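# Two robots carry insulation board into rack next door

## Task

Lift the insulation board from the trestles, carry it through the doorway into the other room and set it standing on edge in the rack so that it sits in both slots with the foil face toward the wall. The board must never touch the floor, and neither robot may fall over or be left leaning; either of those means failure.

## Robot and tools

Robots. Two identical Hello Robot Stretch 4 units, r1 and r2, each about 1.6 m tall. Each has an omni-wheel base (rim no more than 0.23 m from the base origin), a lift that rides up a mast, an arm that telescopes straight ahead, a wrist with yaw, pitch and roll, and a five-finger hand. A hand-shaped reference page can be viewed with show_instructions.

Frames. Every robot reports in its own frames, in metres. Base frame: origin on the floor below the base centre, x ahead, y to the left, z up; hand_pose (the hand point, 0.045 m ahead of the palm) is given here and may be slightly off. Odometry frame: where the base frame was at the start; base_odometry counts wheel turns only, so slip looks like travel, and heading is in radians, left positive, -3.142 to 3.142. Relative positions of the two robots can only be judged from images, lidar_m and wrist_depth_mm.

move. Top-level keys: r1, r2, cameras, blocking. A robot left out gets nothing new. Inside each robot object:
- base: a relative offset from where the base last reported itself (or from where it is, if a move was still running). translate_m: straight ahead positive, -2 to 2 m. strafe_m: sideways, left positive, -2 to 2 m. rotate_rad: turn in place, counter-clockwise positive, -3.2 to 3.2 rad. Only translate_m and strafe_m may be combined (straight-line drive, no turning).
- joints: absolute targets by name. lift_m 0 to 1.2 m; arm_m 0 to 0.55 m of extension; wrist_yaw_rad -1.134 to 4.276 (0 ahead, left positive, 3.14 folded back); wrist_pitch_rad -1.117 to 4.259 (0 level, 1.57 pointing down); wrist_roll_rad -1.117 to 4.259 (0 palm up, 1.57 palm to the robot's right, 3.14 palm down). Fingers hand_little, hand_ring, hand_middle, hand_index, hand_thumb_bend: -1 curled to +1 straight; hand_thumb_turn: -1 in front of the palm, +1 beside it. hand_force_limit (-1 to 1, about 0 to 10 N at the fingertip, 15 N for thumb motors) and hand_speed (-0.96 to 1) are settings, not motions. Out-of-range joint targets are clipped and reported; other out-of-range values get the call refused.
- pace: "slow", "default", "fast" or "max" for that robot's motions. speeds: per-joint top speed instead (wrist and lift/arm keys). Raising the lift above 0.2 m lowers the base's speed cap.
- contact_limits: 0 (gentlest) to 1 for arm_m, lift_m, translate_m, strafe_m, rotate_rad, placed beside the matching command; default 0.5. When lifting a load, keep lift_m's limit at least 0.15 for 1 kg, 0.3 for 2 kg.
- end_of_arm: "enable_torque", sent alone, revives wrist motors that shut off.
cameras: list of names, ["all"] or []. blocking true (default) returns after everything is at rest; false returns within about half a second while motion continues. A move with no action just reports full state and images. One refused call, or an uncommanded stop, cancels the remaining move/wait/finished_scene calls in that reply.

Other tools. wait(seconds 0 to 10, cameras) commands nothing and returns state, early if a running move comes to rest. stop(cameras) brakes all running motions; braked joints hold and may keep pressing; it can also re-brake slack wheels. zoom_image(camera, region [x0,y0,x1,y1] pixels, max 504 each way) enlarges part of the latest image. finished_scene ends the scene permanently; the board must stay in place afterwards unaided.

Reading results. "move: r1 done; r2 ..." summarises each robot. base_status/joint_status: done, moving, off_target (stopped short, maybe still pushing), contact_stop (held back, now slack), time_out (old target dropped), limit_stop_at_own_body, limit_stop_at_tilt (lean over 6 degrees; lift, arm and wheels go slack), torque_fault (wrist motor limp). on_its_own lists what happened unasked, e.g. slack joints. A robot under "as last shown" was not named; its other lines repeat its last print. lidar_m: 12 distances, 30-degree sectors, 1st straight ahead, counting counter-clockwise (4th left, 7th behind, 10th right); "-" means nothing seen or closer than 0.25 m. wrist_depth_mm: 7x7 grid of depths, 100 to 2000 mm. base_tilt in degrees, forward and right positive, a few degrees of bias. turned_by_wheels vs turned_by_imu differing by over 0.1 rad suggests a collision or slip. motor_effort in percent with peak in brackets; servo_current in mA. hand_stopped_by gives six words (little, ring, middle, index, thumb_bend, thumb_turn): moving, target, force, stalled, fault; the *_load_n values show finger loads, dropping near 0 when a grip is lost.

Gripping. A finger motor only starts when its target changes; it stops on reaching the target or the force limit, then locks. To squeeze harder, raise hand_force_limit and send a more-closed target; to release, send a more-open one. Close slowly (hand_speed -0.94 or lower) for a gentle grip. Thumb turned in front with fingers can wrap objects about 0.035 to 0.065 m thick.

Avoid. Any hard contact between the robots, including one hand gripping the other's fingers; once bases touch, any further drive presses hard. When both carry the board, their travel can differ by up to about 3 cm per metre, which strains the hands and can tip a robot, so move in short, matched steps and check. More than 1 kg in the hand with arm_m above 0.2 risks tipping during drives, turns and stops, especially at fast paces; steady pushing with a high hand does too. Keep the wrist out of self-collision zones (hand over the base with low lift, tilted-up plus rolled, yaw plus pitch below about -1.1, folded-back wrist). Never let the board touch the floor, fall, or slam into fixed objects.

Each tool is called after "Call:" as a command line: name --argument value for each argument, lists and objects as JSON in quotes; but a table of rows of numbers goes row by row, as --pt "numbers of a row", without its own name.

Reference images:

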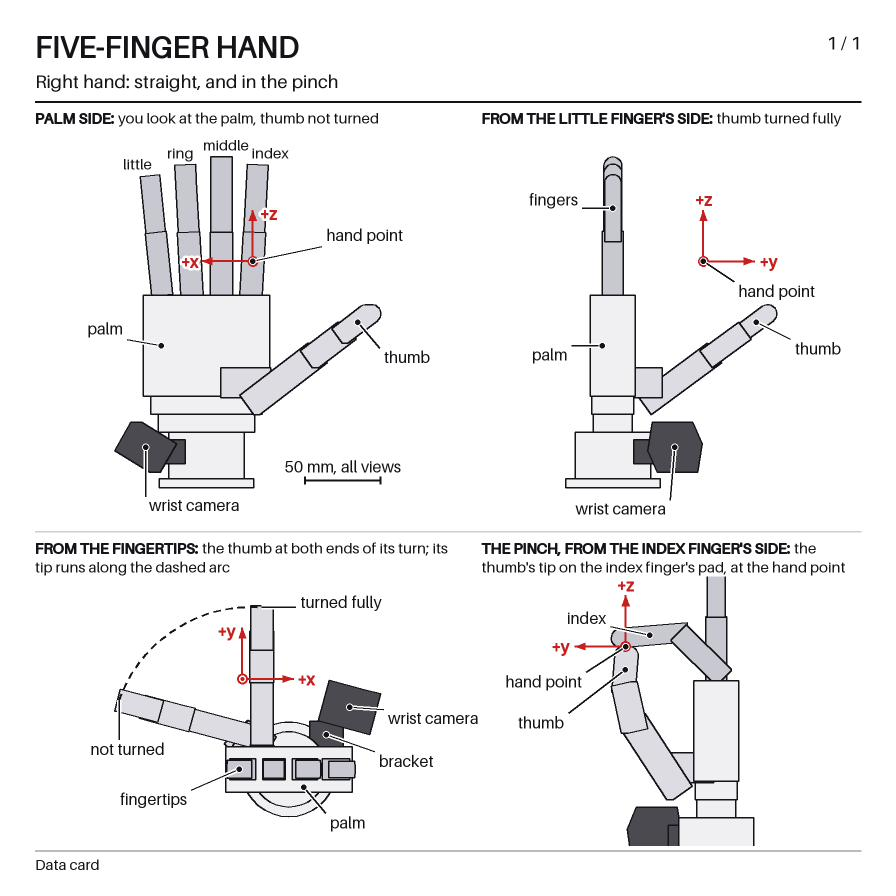

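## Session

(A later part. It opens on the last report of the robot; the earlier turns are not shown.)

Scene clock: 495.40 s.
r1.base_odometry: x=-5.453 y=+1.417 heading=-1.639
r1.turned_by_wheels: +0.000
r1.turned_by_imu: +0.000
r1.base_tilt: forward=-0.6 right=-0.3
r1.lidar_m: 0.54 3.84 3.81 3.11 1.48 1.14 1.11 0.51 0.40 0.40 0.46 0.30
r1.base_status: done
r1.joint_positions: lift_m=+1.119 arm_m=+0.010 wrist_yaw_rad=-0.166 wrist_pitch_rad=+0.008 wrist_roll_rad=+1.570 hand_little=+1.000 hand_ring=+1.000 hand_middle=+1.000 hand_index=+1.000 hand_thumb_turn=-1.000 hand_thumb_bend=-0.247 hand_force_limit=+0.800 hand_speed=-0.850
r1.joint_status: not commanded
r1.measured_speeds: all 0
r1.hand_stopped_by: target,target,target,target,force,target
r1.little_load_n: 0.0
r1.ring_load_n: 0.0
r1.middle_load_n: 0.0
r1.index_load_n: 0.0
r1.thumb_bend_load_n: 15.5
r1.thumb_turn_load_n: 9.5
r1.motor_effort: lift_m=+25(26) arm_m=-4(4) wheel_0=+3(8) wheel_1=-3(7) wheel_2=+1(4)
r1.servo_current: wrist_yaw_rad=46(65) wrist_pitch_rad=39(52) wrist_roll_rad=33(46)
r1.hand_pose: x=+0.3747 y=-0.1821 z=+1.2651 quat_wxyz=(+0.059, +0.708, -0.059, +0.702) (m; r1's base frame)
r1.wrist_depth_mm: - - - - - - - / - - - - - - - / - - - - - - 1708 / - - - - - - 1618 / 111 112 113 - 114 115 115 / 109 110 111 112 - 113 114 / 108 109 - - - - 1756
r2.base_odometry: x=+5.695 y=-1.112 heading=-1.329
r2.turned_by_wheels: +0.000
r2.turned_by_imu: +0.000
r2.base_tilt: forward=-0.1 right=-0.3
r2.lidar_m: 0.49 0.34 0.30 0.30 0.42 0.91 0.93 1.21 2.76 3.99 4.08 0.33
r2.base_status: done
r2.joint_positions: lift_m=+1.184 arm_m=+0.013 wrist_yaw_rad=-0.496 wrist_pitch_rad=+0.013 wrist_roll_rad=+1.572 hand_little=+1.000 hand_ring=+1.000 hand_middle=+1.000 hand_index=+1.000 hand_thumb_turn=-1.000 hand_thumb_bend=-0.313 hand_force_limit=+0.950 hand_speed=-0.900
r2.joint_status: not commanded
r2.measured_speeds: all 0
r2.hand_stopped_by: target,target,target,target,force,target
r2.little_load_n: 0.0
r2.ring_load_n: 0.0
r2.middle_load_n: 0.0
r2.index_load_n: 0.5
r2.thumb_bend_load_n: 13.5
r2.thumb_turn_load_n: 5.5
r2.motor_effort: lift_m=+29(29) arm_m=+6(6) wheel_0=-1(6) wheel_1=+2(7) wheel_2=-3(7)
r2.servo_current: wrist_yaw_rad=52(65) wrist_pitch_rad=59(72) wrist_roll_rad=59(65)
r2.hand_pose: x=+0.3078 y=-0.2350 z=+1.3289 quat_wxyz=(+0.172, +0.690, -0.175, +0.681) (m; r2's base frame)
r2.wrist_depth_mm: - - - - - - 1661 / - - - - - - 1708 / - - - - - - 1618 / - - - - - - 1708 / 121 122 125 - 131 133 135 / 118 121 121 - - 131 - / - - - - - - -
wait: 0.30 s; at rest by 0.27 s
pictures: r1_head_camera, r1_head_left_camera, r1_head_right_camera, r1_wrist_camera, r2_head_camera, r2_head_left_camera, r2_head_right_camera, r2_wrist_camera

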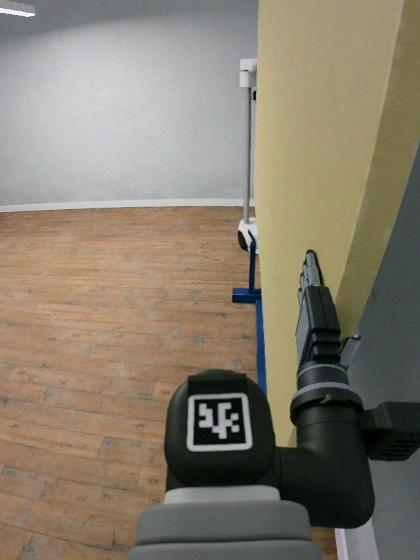

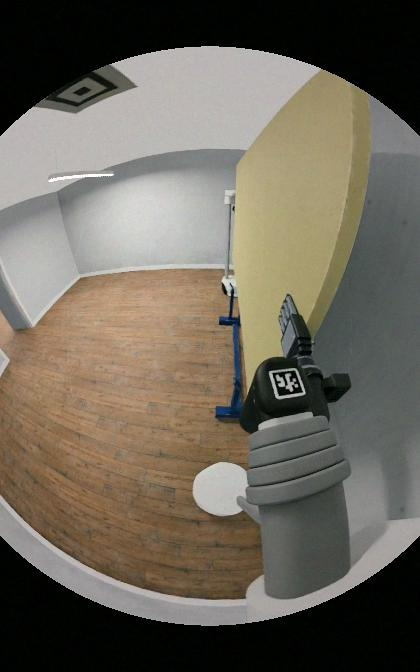

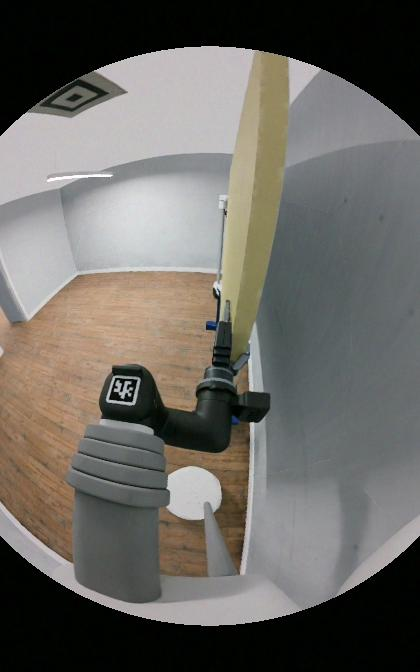

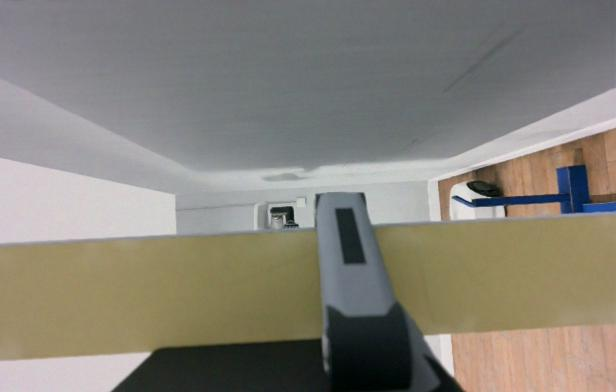

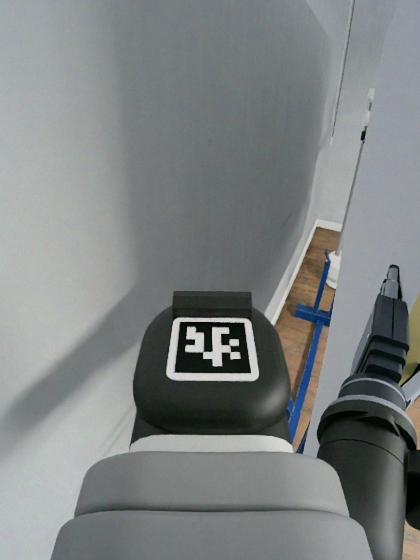

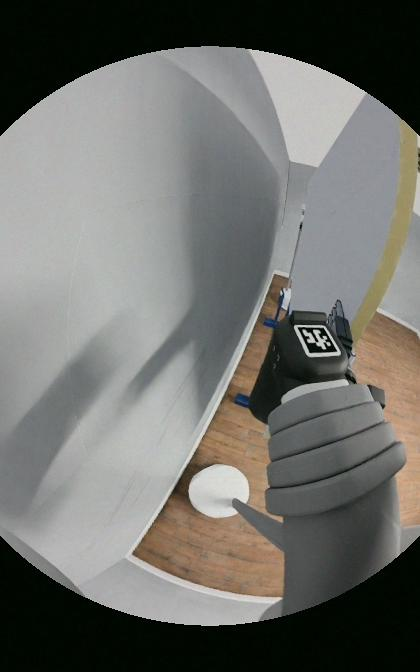

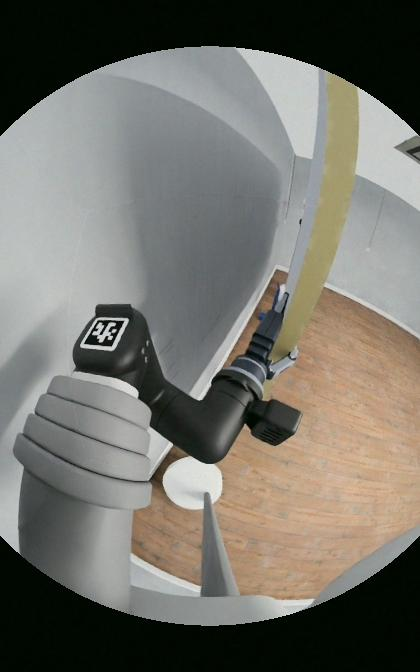

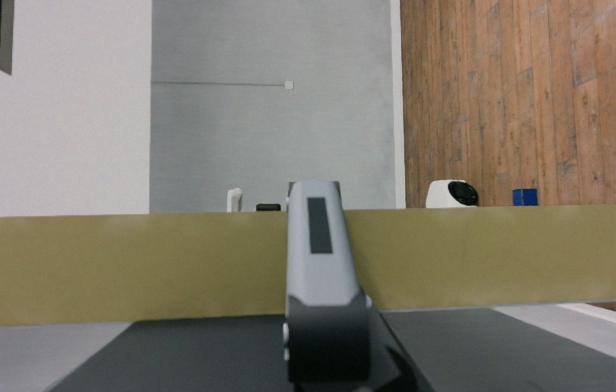

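Call:
move --r1 '{"base":{"translate_m":0.0062,"strafe_m":-0.0159},"pace":"slow"}' --r2 '{"base":{"rotate_rad":0.09},"joints":{"wrist_yaw_rad":-0.588},"speeds":{"wrist_yaw_rad":0.25},"pace":"slow"}'

Call:
wait --seconds 0.3 --cameras '["r1_wrist_camera","r2_wrist_camera"]'

Scene clock: 501.13 s.
move: r1 done; r2 done
r1.base_odometry: x=-5.469 y=+1.412 heading=-1.640
r1.turned_by_wheels: +0.000
r1.turned_by_imu: -0.001
r1.base_tilt: forward=-0.6 right=-0.4
r1.lidar_m: 0.52 3.87 3.81 3.09 1.48 1.15 1.11 0.50 0.40 0.39 0.42 0.31
r1.base_status: done
r1.joint_positions: lift_m=+1.119 arm_m=+0.010 wrist_yaw_rad=-0.166 wrist_pitch_rad=+0.008 wrist_roll_rad=+1.570 hand_little=+1.000 hand_ring=+1.000 hand_middle=+1.000 hand_index=+1.000 hand_thumb_turn=-1.000 hand_thumb_bend=-0.247 hand_force_limit=+0.800 hand_speed=-0.850
r1.joint_status: not commanded
r1.measured_speeds: all 0
r1.hand_stopped_by: target,target,target,target,force,target
r1.little_load_n: 0.0
r1.ring_load_n: 0.0
r1.middle_load_n: 0.0
r1.index_load_n: 0.0
r1.thumb_bend_load_n: 15.5
r1.thumb_turn_load_n: 9.0
r1.motor_effort: lift_m=+26(26) arm_m=-4(4) wheel_0=+3(8) wheel_1=-3(6) wheel_2=-4(5)
r1.servo_current: wrist_yaw_rad=46(65) wrist_pitch_rad=46(46) wrist_roll_rad=39(46)
r1.hand_pose: x=+0.3747 y=-0.1821 z=+1.2651 quat_wxyz=(+0.059, +0.708, -0.059, +0.702) (m; r1's base frame)
r1.wrist_depth_mm: - - - - - - - / - - - - - - - / - - - - - - 1661 / - - - - - - 1661 / 111 112 112 - 114 114 115 / 109 110 110 111 - 113 114 / 108 109 - - - - 1808
r2.base_odometry: x=+5.695 y=-1.112 heading=-1.239
r2.turned_by_wheels: +0.090
r2.turned_by_imu: +0.089
r2.base_tilt: forward=-0.3 right=-0.2
r2.lidar_m: 0.44 0.31 0.29 0.32 0.47 0.89 0.96 1.31 3.72 4.34 3.96 0.31
r2.base_status: done
r2.joint_positions: lift_m=+1.184 arm_m=+0.013 wrist_yaw_rad=-0.586 wrist_pitch_rad=+0.013 wrist_roll_rad=+1.572 hand_little=+1.000 hand_ring=+1.000 hand_middle=+1.000 hand_index=+1.000 hand_thumb_turn=-1.000 hand_thumb_bend=-0.313 hand_force_limit=+0.950 hand_speed=-0.900
r2.joint_status: all done
r2.measured_speeds: all 0
r2.hand_stopped_by: target,target,target,target,force,target
r2.little_load_n: -0.5
r2.ring_load_n: 0.0
r2.middle_load_n: 0.0
r2.index_load_n: 0.0
r2.thumb_bend_load_n: 14.0
r2.thumb_turn_load_n: 5.5
r2.motor_effort: lift_m=+29(29) arm_m=+6(6) wheel_0=-2(6) wheel_1=-2(4) wheel_2=-1(6)
r2.servo_current: wrist_yaw_rad=59(78) wrist_pitch_rad=65(72) wrist_roll_rad=52(65)
r2.hand_pose: x=+0.2862 y=-0.2452 z=+1.3289 quat_wxyz=(+0.203, +0.681, -0.206, +0.673) (m; r2's base frame)
r2.wrist_depth_mm: - - - - - - 1708 / - - - - - - 1661 / - - - - - - 1661 / - - - - - - 1661 / 120 122 125 - 131 133 135 / 119 121 121 - - 131 - / - - - - - - -
pictures: none

Scene clock: 501.43 s.
r1.base_odometry: x=-5.469 y=+1.412 heading=-1.640
r1.turned_by_wheels: +0.000
r1.turned_by_imu: +0.000
r1.base_tilt: forward=-0.6 right=-0.4
r1.lidar_m: 0.53 3.89 3.79 3.11 1.46 1.14 1.12 0.51 0.39 0.37 0.43 0.31
r1.base_status: done
r1.joint_positions: lift_m=+1.119 arm_m=+0.010 wrist_yaw_rad=-0.166 wrist_pitch_rad=+0.008 wrist_roll_rad=+1.570 hand_little=+1.000 hand_ring=+1.000 hand_middle=+1.000 hand_index=+1.000 hand_thumb_turn=-1.000 hand_thumb_bend=-0.247 hand_force_limit=+0.800 hand_speed=-0.850
r1.joint_status: not commanded
r1.measured_speeds: all 0
r1.hand_stopped_by: target,target,target,target,force,target
r1.little_load_n: 0.5
r1.ring_load_n: 0.0
r1.middle_load_n: 0.5
r1.index_load_n: 0.0
r1.thumb_bend_load_n: 15.5
r1.thumb_turn_load_n: 9.5
r1.motor_effort: lift_m=+26(26) arm_m=-4(4) wheel_0=+3(8) wheel_1=-3(6) wheel_2=-4(5)
r1.servo_current: wrist_yaw_rad=46(65) wrist_pitch_rad=39(46) wrist_roll_rad=26(46)
r1.hand_pose: x=+0.3747 y=-0.1821 z=+1.2651 quat_wxyz=(+0.059, +0.708, -0.059, +0.702) (m; r1's base frame)
r1.wrist_depth_mm: - - - - - - - / - - - - - - - / - - - - - - 1661 / - - - - - - 1661 / 110 112 113 - 114 114 115 / 109 110 110 112 - 113 114 / 108 109 - - - - 1808
r2.base_odometry: x=+5.695 y=-1.112 heading=-1.239
r2.turned_by_wheels: +0.000
r2.turned_by_imu: +0.000
r2.base_tilt: forward=+0.0 right=-0.2
r2.lidar_m: 0.44 0.32 0.29 0.31 0.46 0.91 0.95 1.31 3.71 4.33 3.96 0.31
r2.base_status: done
r2.joint_positions: lift_m=+1.184 arm_m=+0.013 wrist_yaw_rad=-0.586 wrist_pitch_rad=+0.013 wrist_roll_rad=+1.572 hand_little=+1.000 hand_ring=+1.000 hand_middle=+1.000 hand_index=+1.000 hand_thumb_turn=-1.000 hand_thumb_bend=-0.313 hand_force_limit=+0.950 hand_speed=-0.900
r2.joint_status: all done
r2.measured_speeds: all 0
r2.hand_stopped_by: target,target,target,target,force,target
r2.little_load_n: 0.0
r2.ring_load_n: 0.0
r2.middle_load_n: 0.0
r2.index_load_n: 0.0
r2.thumb_bend_load_n: 14.0
r2.thumb_turn_load_n: 5.5
r2.motor_effort: lift_m=+29(29) arm_m=+6(6) wheel_0=-2(6) wheel_1=-2(4) wheel_2=-1(6)
r2.servo_current: wrist_yaw_rad=26(78) wrist_pitch_rad=59(72) wrist_roll_rad=52(65)
r2.hand_pose: x=+0.2862 y=-0.2452 z=+1.3289 quat_wxyz=(+0.203, +0.681, -0.206, +0.673) (m; r2's base frame)
r2.wrist_depth_mm: - - - - - - 1708 / - - - - - - 1661 / - - - - - - 1661 / - - - - - - 1661 / 120 122 125 - 131 132 135 / 119 121 121 - - 131 - / - - - - - - -
wait: 0.30 s; at rest by 0.27 s
pictures: r1_wrist_camera, r2_wrist_camera

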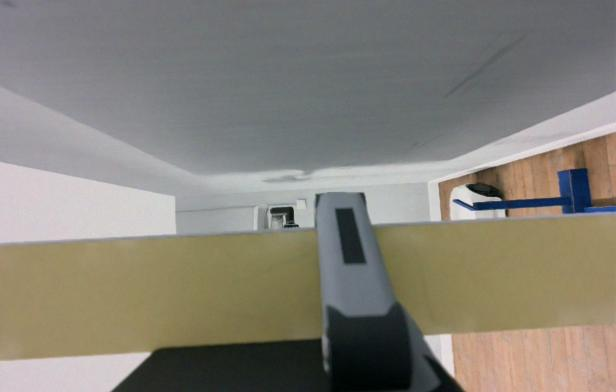

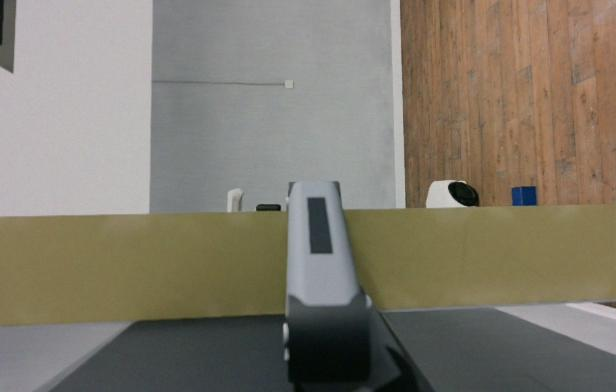

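Call:
move --r1 '{"base":{"translate_m":0.0076,"strafe_m":-0.0153},"pace":"slow"}' --r2 '{"base":{"rotate_rad":0.09},"joints":{"wrist_yaw_rad":-0.678},"speeds":{"wrist_yaw_rad":0.25},"pace":"slow"}'

Call:
wait --seconds 0.3

Call:
move --r1 '{"base":{"translate_m":0.0088,"strafe_m":-0.0142},"pace":"slow"}' --r2 '{"base":{"rotate_rad":0.09},"joints":{"wrist_yaw_rad":-0.768},"speeds":{"wrist_yaw_rad":0.25},"pace":"slow"}'

Call:
wait --seconds 0.3 --cameras '["all"]'

Call:
zoom_image --camera "r1_wrist_camera" --region '[416, 60, 616, 240]'

Call:
zoom_image --camera "r2_head_camera" --region '[240, 180, 420, 460]'

Call:
zoom_image --camera "r1_head_left_camera" --region '[190, 260, 370, 440]'

Scene clock: 503.37 s.
move: r1 done; r2 done
r1.base_odometry: x=-5.484 y=+1.406 heading=-1.640
r1.turned_by_wheels: +0.000
r1.turned_by_imu: -0.001
r1.base_tilt: forward=-0.6 right=-0.4
r1.lidar_m: 0.56 3.86 3.84 3.16 1.51 1.16 1.07 0.52 0.39 0.36 0.43 0.32
r1.base_status: done
r1.joint_positions: lift_m=+1.119 arm_m=+0.010 wrist_yaw_rad=-0.166 wrist_pitch_rad=+0.008 wrist_roll_rad=+1.570 hand_little=+1.000 hand_ring=+1.000 hand_middle=+1.000 hand_index=+1.000 hand_thumb_turn=-1.000 hand_thumb_bend=-0.247 hand_force_limit=+0.800 hand_speed=-0.850
r1.joint_status: not commanded
r1.measured_speeds: all 0
r1.hand_stopped_by: target,target,target,target,force,target
r1.little_load_n: 0.0
r1.ring_load_n: 0.0
r1.middle_load_n: 0.0
r1.index_load_n: 0.0
r1.thumb_bend_load_n: 15.5
r1.thumb_turn_load_n: 9.5
r1.motor_effort: lift_m=+26(26) arm_m=-4(4) wheel_0=+3(7) wheel_1=-3(6) wheel_2=-5(7)
r1.servo_current: wrist_yaw_rad=39(52) wrist_pitch_rad=39(46) wrist_roll_rad=39(46)
r1.hand_pose: x=+0.3747 y=-0.1821 z=+1.2651 quat_wxyz=(+0.059, +0.708, -0.059, +0.702) (m; r1's base frame)
r1.wrist_depth_mm: - - - - - - - / - - - - - - - / - - - - - - 1661 / - - - - - - 1618 / 111 112 113 - 114 115 115 / 109 110 110 111 - 113 114 / 108 109 - - - - 1808
r2.base_odometry: x=+5.695 y=-1.112 heading=-1.150
r2.turned_by_wheels: +0.089
r2.turned_by_imu: +0.088
r2.base_tilt: forward=-0.1 right=-0.3
r2.lidar_m: 0.43 0.32 0.29 0.34 0.49 0.92 0.98 1.49 3.89 4.35 3.89 0.31
r2.base_status: done
r2.joint_positions: lift_m=+1.184 arm_m=+0.013 wrist_yaw_rad=-0.676 wrist_pitch_rad=+0.013 wrist_roll_rad=+1.572 hand_little=+1.000 hand_ring=+1.000 hand_middle=+1.000 hand_index=+1.000 hand_thumb_turn=-1.000 hand_thumb_bend=-0.313 hand_force_limit=+0.950 hand_speed=-0.900
r2.joint_status: all done
r2.measured_speeds: all 0
r2.hand_stopped_by: target,target,target,target,force,target
r2.little_load_n: 0.0
r2.ring_load_n: 0.0
r2.middle_load_n: 0.5
r2.index_load_n: 0.0
r2.thumb_bend_load_n: 14.0
r2.thumb_turn_load_n: 5.5
r2.motor_effort: lift_m=+29(29) arm_m=+6(6) wheel_0=-2(5) wheel_1=-2(6) wheel_2=-2(6)
r2.servo_current: wrist_yaw_rad=39(72) wrist_pitch_rad=59(72) wrist_roll_rad=52(59)
r2.hand_pose: x=+0.2637 y=-0.2534 z=+1.3289 quat_wxyz=(+0.233, +0.671, -0.236, +0.663) (m; r2's base frame)
r2.wrist_depth_mm: - - - - - - 1808 / - - - - - - 1756 / - - - - - - 1661 / - - - - - - 1708 / 121 122 125 - 131 133 135 / 119 121 121 - - 131 - / - - - - - - -
pictures: none

Scene clock: 503.67 s.
r1.base_odometry: x=-5.484 y=+1.406 heading=-1.640
r1.turned_by_wheels: +0.000
r1.turned_by_imu: +0.000
r1.base_tilt: forward=-0.7 right=-0.4
r1.lidar_m: 0.54 3.87 3.84 3.15 1.49 1.16 1.08 0.50 0.38 0.36 0.42 0.29
r1.base_status: done
r1.joint_positions: lift_m=+1.119 arm_m=+0.010 wrist_yaw_rad=-0.166 wrist_pitch_rad=+0.008 wrist_roll_rad=+1.570 hand_little=+1.000 hand_ring=+1.000 hand_middle=+1.000 hand_index=+1.000 hand_thumb_turn=-1.000 hand_thumb_bend=-0.247 hand_force_limit=+0.800 hand_speed=-0.850
r1.joint_status: not commanded
r1.measured_speeds: all 0
r1.hand_stopped_by: target,target,target,target,force,target
r1.little_load_n: 0.0
r1.ring_load_n: 0.0
r1.middle_load_n: 0.0
r1.index_load_n: 0.0
r1.thumb_bend_load_n: 15.5
r1.thumb_turn_load_n: 10.0
r1.motor_effort: lift_m=+26(26) arm_m=-3(4) wheel_0=+3(7) wheel_1=-2(6) wheel_2=-5(7)
r1.servo_current: wrist_yaw_rad=39(52) wrist_pitch_rad=39(46) wrist_roll_rad=39(46)
r1.hand_pose: x=+0.3747 y=-0.1821 z=+1.2651 quat_wxyz=(+0.059, +0.708, -0.059, +0.702) (m; r1's base frame)
r1.wrist_depth_mm: - - - - - - - / - - - - - - - / - - - - - - 1661 / - - - - - - 1618 / 110 112 112 - 114 115 115 / 109 110 110 111 - 113 114 / 108 109 - - - - 1808
r2.base_odometry: x=+5.695 y=-1.112 heading=-1.150
r2.turned_by_wheels: +0.000
r2.turned_by_imu: +0.000
r2.base_tilt: forward=+0.0 right=-0.3
r2.lidar_m: 0.41 0.31 0.29 0.34 0.51 0.90 0.99 1.45 3.90 4.33 3.89 0.29
r2.base_status: done
r2.joint_positions: lift_m=+1.184 arm_m=+0.013 wrist_yaw_rad=-0.676 wrist_pitch_rad=+0.013 wrist_roll_rad=+1.572 hand_little=+1.000 hand_ring=+1.000 hand_middle=+1.000 hand_index=+1.000 hand_thumb_turn=-1.000 hand_thumb_bend=-0.313 hand_force_limit=+0.950 hand_speed=-0.900
r2.joint_status: all done
r2.measured_speeds: all 0
r2.hand_stopped_by: target,target,target,target,force,target
r2.little_load_n: 0.0
r2.ring_load_n: 0.0
r2.middle_load_n: 0.5
r2.index_load_n: 0.0
r2.thumb_bend_load_n: 14.0
r2.thumb_turn_load_n: 5.5
r2.motor_effort: lift_m=+29(29) arm_m=+6(6) wheel_0=-2(5) wheel_1=-2(6) wheel_2=-2(6)
r2.servo_current: wrist_yaw_rad=52(72) wrist_pitch_rad=65(72) wrist_roll_rad=52(59)
r2.hand_pose: x=+0.2637 y=-0.2534 z=+1.3289 quat_wxyz=(+0.233, +0.671, -0.236, +0.663) (m; r2's base frame)
r2.wrist_depth_mm: - - - - - - 1708 / - - - - - - 1661 / - - - - - - 1661 / - - - - - - 1756 / 121 122 125 - 131 132 135 / 118 121 121 - - 131 - / - - - - - - -
wait: 0.30 s; at rest by 0.27 s
pictures: none

Scene clock: 504.77 s.
move: r1 done; r2 done
r1.base_odometry: x=-5.499 y=+1.398 heading=-1.640
r1.turned_by_wheels: +0.000
r1.turned_by_imu: -0.001
r1.base_tilt: forward=-0.6 right=-0.5
r1.lidar_m: 0.55 3.87 3.87 3.16 1.52 1.17 1.08 0.50 0.35 0.34 0.39 0.31
r1.base_status: done
r1.joint_positions: lift_m=+1.119 arm_m=+0.010 wrist_yaw_rad=-0.166 wrist_pitch_rad=+0.008 wrist_roll_rad=+1.570 hand_little=+1.000 hand_ring=+1.000 hand_middle=+1.000 hand_index=+1.000 hand_thumb_turn=-1.000 hand_thumb_bend=-0.247 hand_force_limit=+0.800 hand_speed=-0.850
r1.joint_status: not commanded
r1.measured_speeds: all 0
r1.hand_stopped_by: target,target,target,target,force,target
r1.little_load_n: 0.0
r1.ring_load_n: 0.0
r1.middle_load_n: 0.0
r1.index_load_n: -0.5
r1.thumb_bend_load_n: 15.0
r1.thumb_turn_load_n: 9.5
r1.motor_effort: lift_m=+26(26) arm_m=-4(4) wheel_0=+3(7) wheel_1=-2(5) wheel_2=-4(7)
r1.servo_current: wrist_yaw_rad=52(72) wrist_pitch_rad=39(52) wrist_roll_rad=39(46)
r1.hand_pose: x=+0.3747 y=-0.1821 z=+1.2651 quat_wxyz=(+0.059, +0.708, -0.059, +0.702) (m; r1's base frame)
r1.wrist_depth_mm: - - - - - - - / - - - - - - - / - - - - - - 1756 / - - - - - - 1618 / 110 112 113 - 114 114 115 / 109 110 111 111 - 113 - / 108 109 - - - - 1808
r2.base_odometry: x=+5.695 y=-1.112 heading=-1.060
r2.turned_by_wheels: +0.090
r2.turned_by_imu: +0.088
r2.base_tilt: forward=-0.1 right=-0.3
r2.lidar_m: 0.38 0.31 0.31 0.34 0.58 0.91 1.02 1.65 3.90 4.33 0.29 0.30
r2.base_status: done
r2.joint_positions: lift_m=+1.184 arm_m=+0.013 wrist_yaw_rad=-0.766 wrist_pitch_rad=+0.013 wrist_roll_rad=+1.572 hand_little=+1.000 hand_ring=+1.000 hand_middle=+1.000 hand_index=+1.000 hand_thumb_turn=-1.000 hand_thumb_bend=-0.313 hand_force_limit=+0.950 hand_speed=-0.900
r2.joint_status: all done
r2.measured_speeds: all 0
r2.hand_stopped_by: target,target,target,target,force,target
r2.little_load_n: 0.0
r2.ring_load_n: 0.0
r2.middle_load_n: 0.5
r2.index_load_n: 0.0
r2.thumb_bend_load_n: 14.0
r2.thumb_turn_load_n: 5.5
r2.motor_effort: lift_m=+29(29) arm_m=+6(6) wheel_0=-1(5) wheel_1=-1(4) wheel_2=-2(8)
r2.servo_current: wrist_yaw_rad=39(98) wrist_pitch_rad=65(65) wrist_roll_rad=59(65)
r2.hand_pose: x=+0.2407 y=-0.2596 z=+1.3289 quat_wxyz=(+0.262, +0.660, -0.266, +0.652) (m; r2's base frame)
r2.wrist_depth_mm: - - - - - - 1756 / - - - - - - 1661 / - - - - - - 1618 / - - - - - - 1661 / 120 122 125 - 131 133 135 / 118 121 121 - - 131 - / - - - - - - -
pictures: none

Scene clock: 505.07 s.
r1.base_odometry: x=-5.499 y=+1.398 heading=-1.640
r1.turned_by_wheels: +0.000
r1.turned_by_imu: +0.000
r1.base_tilt: forward=-0.7 right=-0.2
r1.lidar_m: 0.51 3.82 3.83 3.12 1.46 1.18 1.06 0.48 0.37 0.34 0.41 0.31
r1.base_status: done
r1.joint_positions: lift_m=+1.119 arm_m=+0.010 wrist_yaw_rad=-0.166 wrist_pitch_rad=+0.008 wrist_roll_rad=+1.570 hand_little=+1.000 hand_ring=+1.000 hand_middle=+1.000 hand_index=+1.000 hand_thumb_turn=-1.000 hand_thumb_bend=-0.247 hand_force_limit=+0.800 hand_speed=-0.850
r1.joint_status: not commanded
r1.measured_speeds: all 0
r1.hand_stopped_by: target,target,target,target,force,target
r1.little_load_n: 0.0
r1.ring_load_n: 0.0
r1.middle_load_n: 0.0
r1.index_load_n: 0.0
r1.thumb_bend_load_n: 15.5
r1.thumb_turn_load_n: 9.5
r1.motor_effort: lift_m=+26(26) arm_m=-4(4) wheel_0=+4(7) wheel_1=-3(5) wheel_2=-4(7)
r1.servo_current: wrist_yaw_rad=33(72) wrist_pitch_rad=33(52) wrist_roll_rad=33(46)
r1.hand_pose: x=+0.3747 y=-0.1821 z=+1.2651 quat_wxyz=(+0.059, +0.708, -0.059, +0.702) (m; r1's base frame)
r1.wrist_depth_mm: - - - - - - - / - - - - - - - / - - - - - - 1756 / - - - - - - 1618 / 111 112 112 - 114 115 115 / 109 110 110 111 - 113 - / 108 109 - - - - 1756
r2.base_odometry: x=+5.695 y=-1.112 heading=-1.060
r2.turned_by_wheels: +0.000
r2.turned_by_imu: +0.000
r2.base_tilt: forward=-0.1 right=-0.3
r2.lidar_m: 0.37 0.29 0.31 0.36 0.55 0.91 1.03 1.65 3.90 4.32 0.28 0.29
r2.base_status: done
r2.joint_positions: lift_m=+1.184 arm_m=+0.013 wrist_yaw_rad=-0.766 wrist_pitch_rad=+0.013 wrist_roll_rad=+1.572 hand_little=+1.000 hand_ring=+1.000 hand_middle=+1.000 hand_index=+1.000 hand_thumb_turn=-1.000 hand_thumb_bend=-0.313 hand_force_limit=+0.950 hand_speed=-0.900
r2.joint_status: all done
r2.measured_speeds: all 0
r2.hand_stopped_by: target,target,target,target,force,target
r2.little_load_n: 0.0
r2.ring_load_n: 0.0
r2.middle_load_n: 0.0
r2.index_load_n: 0.5
r2.thumb_bend_load_n: 14.0
r2.thumb_turn_load_n: 5.5
r2.motor_effort: lift_m=+29(29) arm_m=+6(6) wheel_0=-1(5) wheel_1=-1(4) wheel_2=-2(8)
r2.servo_current: wrist_yaw_rad=59(98) wrist_pitch_rad=59(65) wrist_roll_rad=46(65)
r2.hand_pose: x=+0.2407 y=-0.2596 z=+1.3289 quat_wxyz=(+0.262, +0.660, -0.266, +0.652) (m; r2's base frame)
r2.wrist_depth_mm: - - - - - - 1808 / - - - - - - 1661 / - - - - - - 1756 / - - - - - - 1661 / 121 122 125 - 130 133 135 / 118 121 121 - - 131 - / - - - - - - -
wait: 0.30 s; at rest by 0.27 s
pictures: r1_head_camera, r1_head_left_camera, r1_head_right_camera, r1_wrist_camera, r2_head_camera, r2_head_left_camera, r2_head_right_camera, r2_wrist_camera

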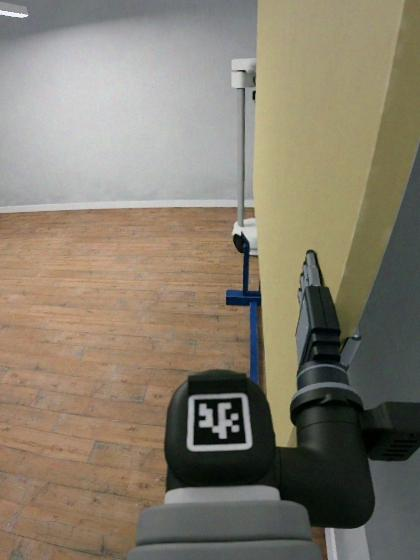

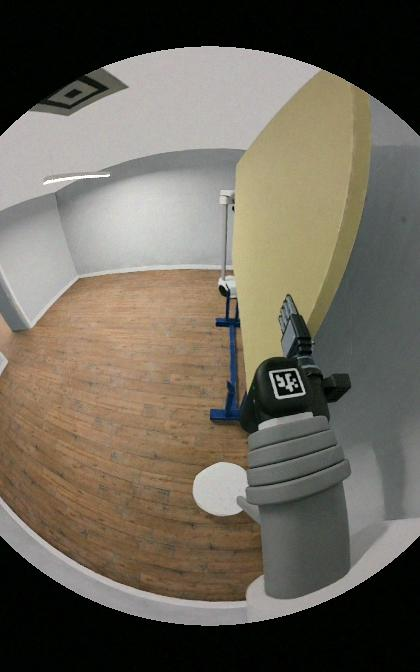

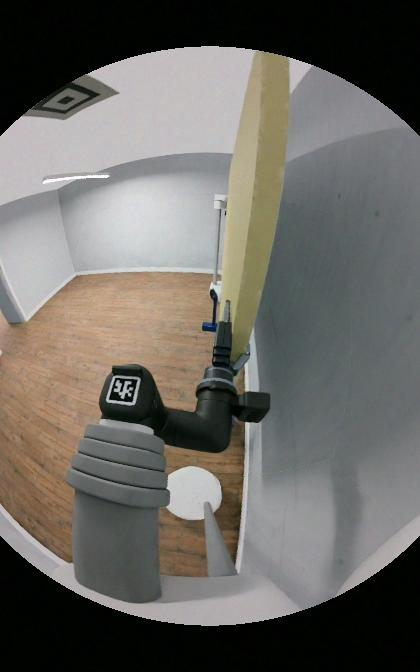

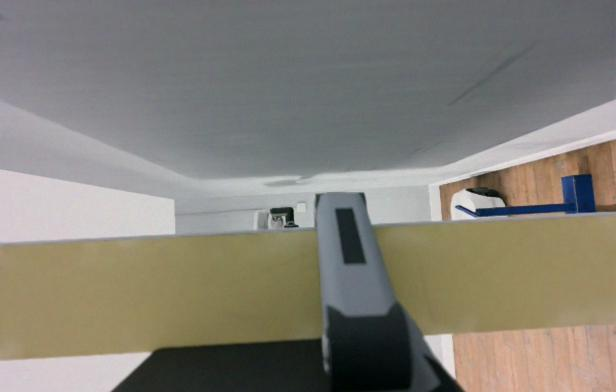

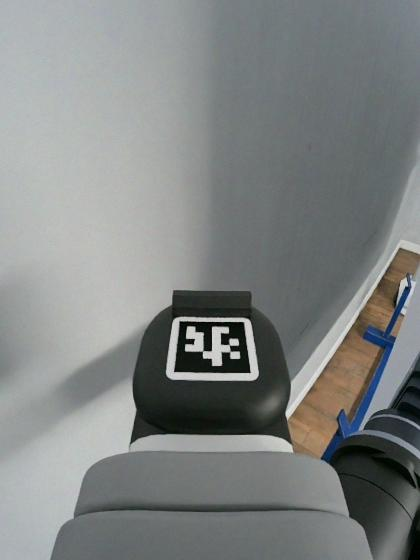

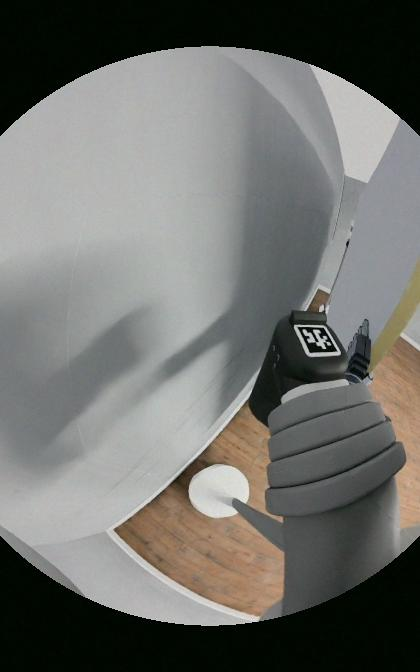

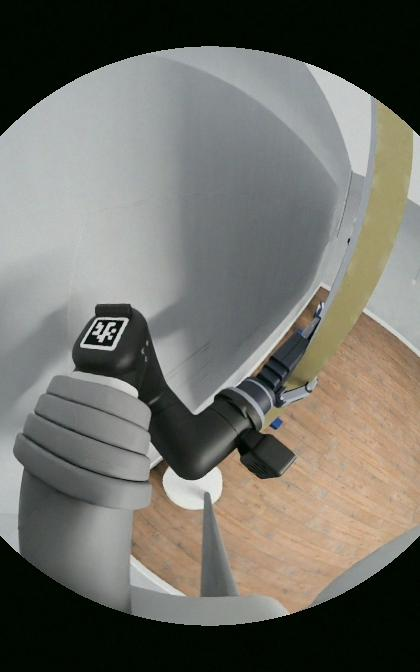

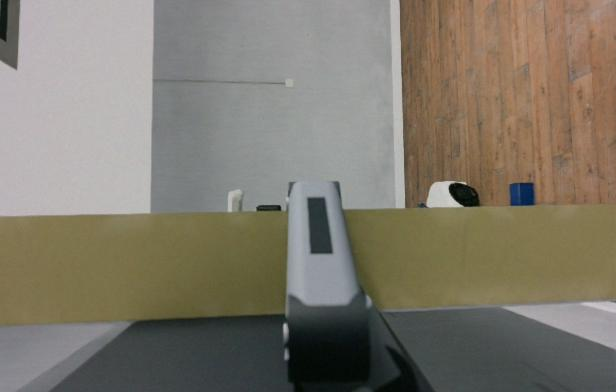

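Scaled by 2.520.

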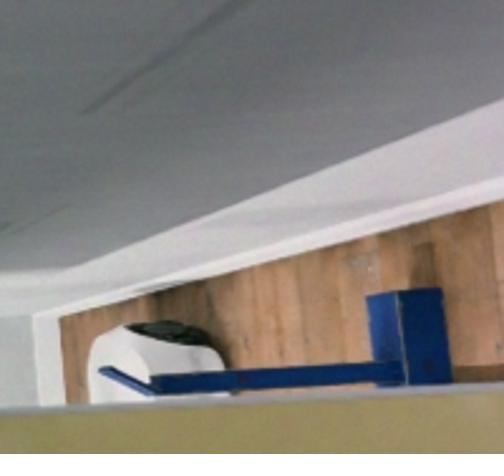

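Scaled by 1.800 from the camera's 420x560 image, which has a finer 1200x1600 frame.

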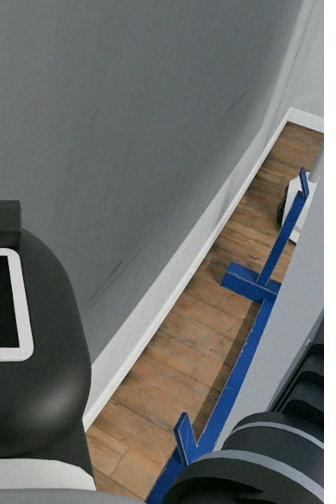

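Scaled by 2.800 from the camera's 420x672 image, which has a finer 600x960 frame.

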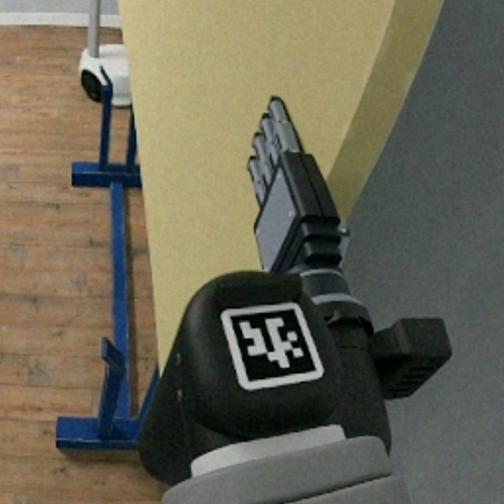

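Call:
zoom_image --camera "r2_head_camera" --region '[330, 230, 420, 450]'

Call:
zoom_image --camera "r1_head_camera" --region '[200, 200, 300, 480]'

Call:
zoom_image --camera "r1_head_left_camera" --region '[200, 270, 260, 440]'

Scaled by 2.291 from the camera's 420x560 image, which has a finer 1200x1600 frame.

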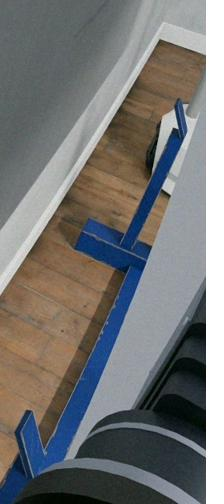

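Scaled by 1.800 from the camera's 420x560 image, which has a finer 1200x1600 frame.

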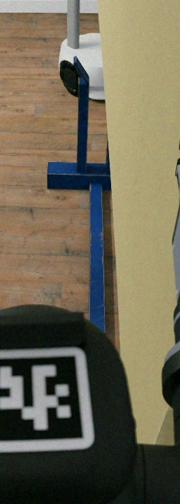

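Scaled by 2.965 from the camera's 420x672 image, which has a finer 600x960 frame.

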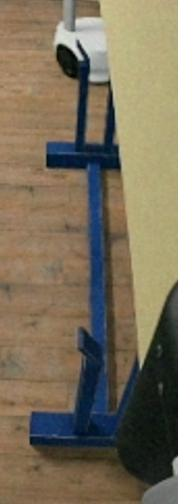

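Call:
move --r1 '{"joints":{"lift_m":1.0},"speeds":{"lift_m":0.1},"contact_limits":{"lift_m":0.3}}' --r2 '{"joints":{"lift_m":1.065},"speeds":{"lift_m":0.1},"contact_limits":{"lift_m":0.3}}'

Call:
wait --seconds 0.3 --cameras '["r1_head_camera","r1_head_left_camera","r1_wrist_camera","r2_head_camera","r2_wrist_camera"]'

Call:
zoom_image --camera "r2_head_camera" --region '[330, 230, 420, 450]'

Call:
zoom_image --camera "r1_head_left_camera" --region '[200, 270, 260, 440]'

Call:
zoom_image --camera "r1_wrist_camera" --region '[416, 60, 616, 240]'

Scene clock: 512.07 s.
move: r1 done; r2 done
r1.base_odometry: x=-5.499 y=+1.398 heading=-1.640
r1.turned_by_wheels: +0.000
r1.turned_by_imu: -0.001
r1.base_tilt: forward=-0.6 right=-0.4
r1.lidar_m: 0.55 3.82 3.82 3.17 1.52 1.17 1.03 0.47 0.36 0.32 0.39 0.31
r1.base_status: not commanded
r1.joint_positions: lift_m=+1.000 arm_m=+0.010 wrist_yaw_rad=-0.166 wrist_pitch_rad=+0.008 wrist_roll_rad=+1.570 hand_little=+1.000 hand_ring=+1.000 hand_middle=+1.000 hand_index=+1.000 hand_thumb_turn=-1.000 hand_thumb_bend=-0.247 hand_force_limit=+0.800 hand_speed=-0.850
r1.joint_status: all done
r1.measured_speeds: all 0
r1.hand_stopped_by: target,target,target,target,force,target
r1.little_load_n: 0.0
r1.ring_load_n: 0.0
r1.middle_load_n: 0.0
r1.index_load_n: 0.0
r1.thumb_bend_load_n: 15.0
r1.thumb_turn_load_n: 9.5
r1.motor_effort: lift_m=+20(26) arm_m=-3(4) wheel_0=+3(3) wheel_1=-2(3) wheel_2=-4(5)
r1.servo_current: wrist_yaw_rad=39(59) wrist_pitch_rad=46(46) wrist_roll_rad=33(46)
r1.contact_limits: lift_m 0.3
r1.hand_pose: x=+0.3747 y=-0.1821 z=+1.1456 quat_wxyz=(+0.059, +0.708, -0.059, +0.702) (m; r1's base frame)
r1.wrist_depth_mm: - - - - - - - / - - - - - - - / - - - - - - 1537 / - - - - - - 1618 / 110 112 112 - 114 115 115 / 109 110 110 111 - 113 - / 108 - - - - - 1661
r2.base_odometry: x=+5.695 y=-1.112 heading=-1.060
r2.turned_by_wheels: +0.000
r2.turned_by_imu: +0.001
r2.base_tilt: forward=-0.2 right=-0.4
r2.lidar_m: 0.36 0.31 0.30 0.35 0.56 0.89 1.03 1.65 3.89 4.36 0.30 0.28
r2.base_status: not commanded
r2.joint_positions: lift_m=+1.065 arm_m=+0.013 wrist_yaw_rad=-0.766 wrist_pitch_rad=+0.013 wrist_roll_rad=+1.572 hand_little=+1.000 hand_ring=+1.000 hand_middle=+1.000 hand_index=+1.000 hand_thumb_turn=-1.000 hand_thumb_bend=-0.313 hand_force_limit=+0.950 hand_speed=-0.900
r2.joint_status: all done
r2.measured_speeds: all 0
r2.hand_stopped_by: target,target,target,target,force,target
r2.little_load_n: 0.0
r2.ring_load_n: 0.5
r2.middle_load_n: 0.0
r2.index_load_n: 0.0
r2.thumb_bend_load_n: 14.0
r2.thumb_turn_load_n: 5.5
r2.motor_effort: lift_m=+22(27) arm_m=+6(6) wheel_0=-1(1) wheel_1=-2(2) wheel_2=-2(2)
r2.servo_current: wrist_yaw_rad=59(78) wrist_pitch_rad=65(65) wrist_roll_rad=52(65)
r2.contact_limits: lift_m 0.3
r2.hand_pose: x=+0.2407 y=-0.2596 z=+1.2095 quat_wxyz=(+0.262, +0.660, -0.266, +0.652) (m; r2's base frame)
r2.wrist_depth_mm: - - - - - - 1537 / - - - - - - 1576 / - - - - - - 1537 / - - - - - 1921 1618 / 120 122 125 - 131 133 135 / 118 121 121 - - 131 - / - - - - - - -
pictures: none

Scene clock: 512.37 s.
r1.base_odometry: x=-5.499 y=+1.398 heading=-1.640
r1.turned_by_wheels: +0.000
r1.turned_by_imu: +0.000
r1.base_tilt: forward=-0.7 right=-0.5
r1.lidar_m: 0.55 3.81 3.85 3.19 1.49 1.18 1.06 0.50 0.37 0.36 0.39 0.31
r1.base_status: not commanded
r1.joint_positions: lift_m=+1.000 arm_m=+0.010 wrist_yaw_rad=-0.166 wrist_pitch_rad=+0.008 wrist_roll_rad=+1.570 hand_little=+1.000 hand_ring=+1.000 hand_middle=+1.000 hand_index=+1.000 hand_thumb_turn=-1.000 hand_thumb_bend=-0.247 hand_force_limit=+0.800 hand_speed=-0.850
r1.joint_status: all done
r1.measured_speeds: all 0
r1.hand_stopped_by: target,target,target,target,force,target
r1.little_load_n: 0.0
r1.ring_load_n: 0.0
r1.middle_load_n: 0.0
r1.index_load_n: 0.0
r1.thumb_bend_load_n: 15.0
r1.thumb_turn_load_n: 9.5
r1.motor_effort: lift_m=+20(26) arm_m=-2(4) wheel_0=+3(3) wheel_1=-3(3) wheel_2=-4(5)
r1.servo_current: wrist_yaw_rad=39(59) wrist_pitch_rad=46(46) wrist_roll_rad=33(46)
r1.contact_limits: lift_m 0.3
r1.hand_pose: x=+0.3747 y=-0.1821 z=+1.1456 quat_wxyz=(+0.059, +0.708, -0.059, +0.702) (m; r1's base frame)
r1.wrist_depth_mm: - - - - - - - / - - - - - - - / - - - - - - 1537 / - - - - - - 1618 / 110 112 112 - 114 114 115 / 109 110 111 111 - 113 - / 108 - - - - - 1576
r2.base_odometry: x=+5.695 y=-1.112 heading=-1.060
r2.turned_by_wheels: +0.000
r2.turned_by_imu: +0.000
r2.base_tilt: forward=+0.1 right=-0.3
r2.lidar_m: 0.39 0.31 0.30 0.36 0.55 0.90 1.03 1.64 3.88 4.33 0.29 0.30
r2.base_status: not commanded
r2.joint_positions: lift_m=+1.065 arm_m=+0.013 wrist_yaw_rad=-0.766 wrist_pitch_rad=+0.013 wrist_roll_rad=+1.572 hand_little=+1.000 hand_ring=+1.000 hand_middle=+1.000 hand_index=+1.000 hand_thumb_turn=-1.000 hand_thumb_bend=-0.313 hand_force_limit=+0.950 hand_speed=-0.900
r2.joint_status: all done
r2.measured_speeds: all 0
r2.hand_stopped_by: target,target,target,target,force,target
r2.little_load_n: 0.0
r2.ring_load_n: 0.0
r2.middle_load_n: 0.5
r2.index_load_n: 0.0
r2.thumb_bend_load_n: 14.5
r2.thumb_turn_load_n: 5.5
r2.motor_effort: lift_m=+22(27) arm_m=+6(6) wheel_0=-1(1) wheel_1=-1(2) wheel_2=-2(2)
r2.servo_current: wrist_yaw_rad=65(78) wrist_pitch_rad=52(65) wrist_roll_rad=46(65)
r2.contact_limits: lift_m 0.3
r2.hand_pose: x=+0.2407 y=-0.2596 z=+1.2095 quat_wxyz=(+0.262, +0.660, -0.266, +0.652) (m; r2's base frame)
r2.wrist_depth_mm: - - - - - - 1618 / - - - - - - 1661 / - - - - - - 1576 / - - - - - 1863 1576 / 121 122 125 - 131 133 135 / 119 121 121 - - 131 - / - - - - - - -
wait: 0.30 s; at rest by 0.27 s
pictures: r1_head_camera, r1_head_left_camera, r1_wrist_camera, r2_head_camera, r2_wrist_camera

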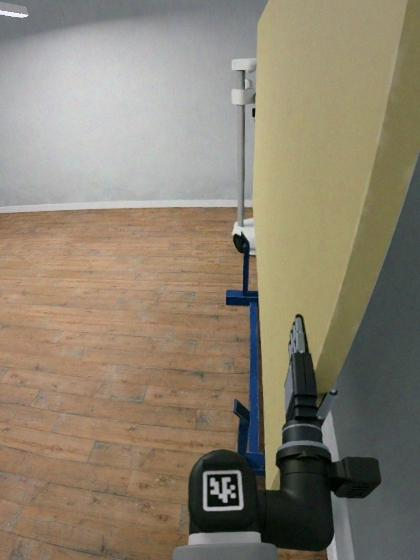

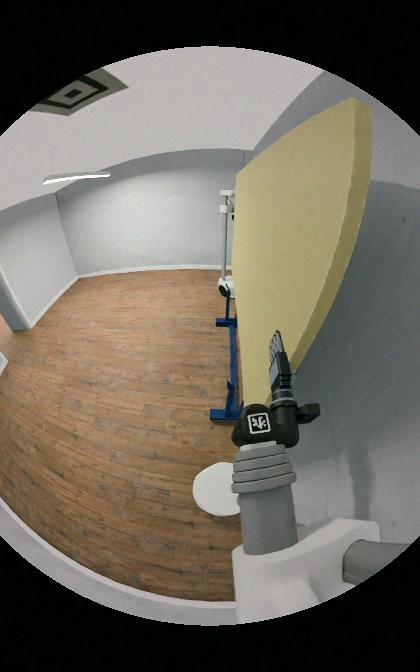

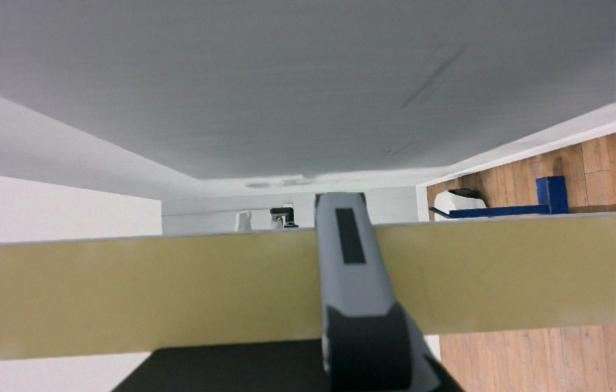

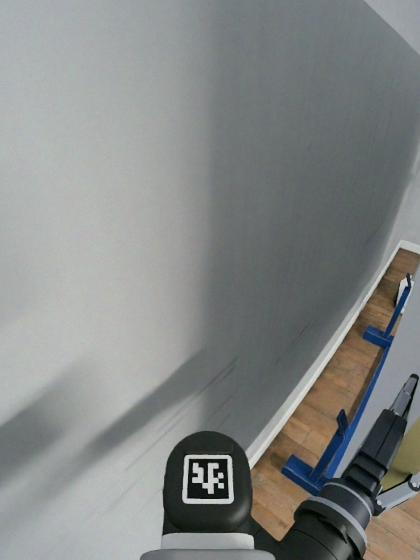

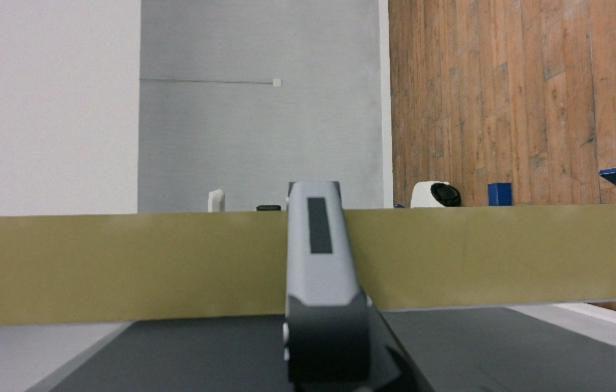

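Scaled by 2.291 from the camera's 420x560 image, which has a finer 1200x1600 frame.

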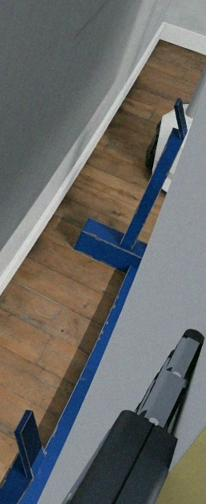

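Scaled by 2.965 from the camera's 420x672 image, which has a finer 600x960 frame.

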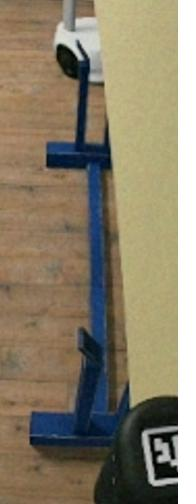

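Scaled by 2.520.

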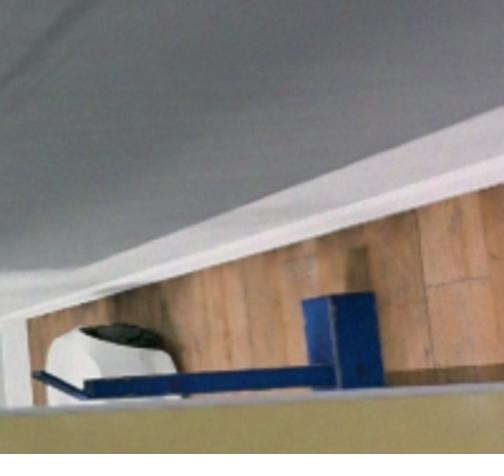

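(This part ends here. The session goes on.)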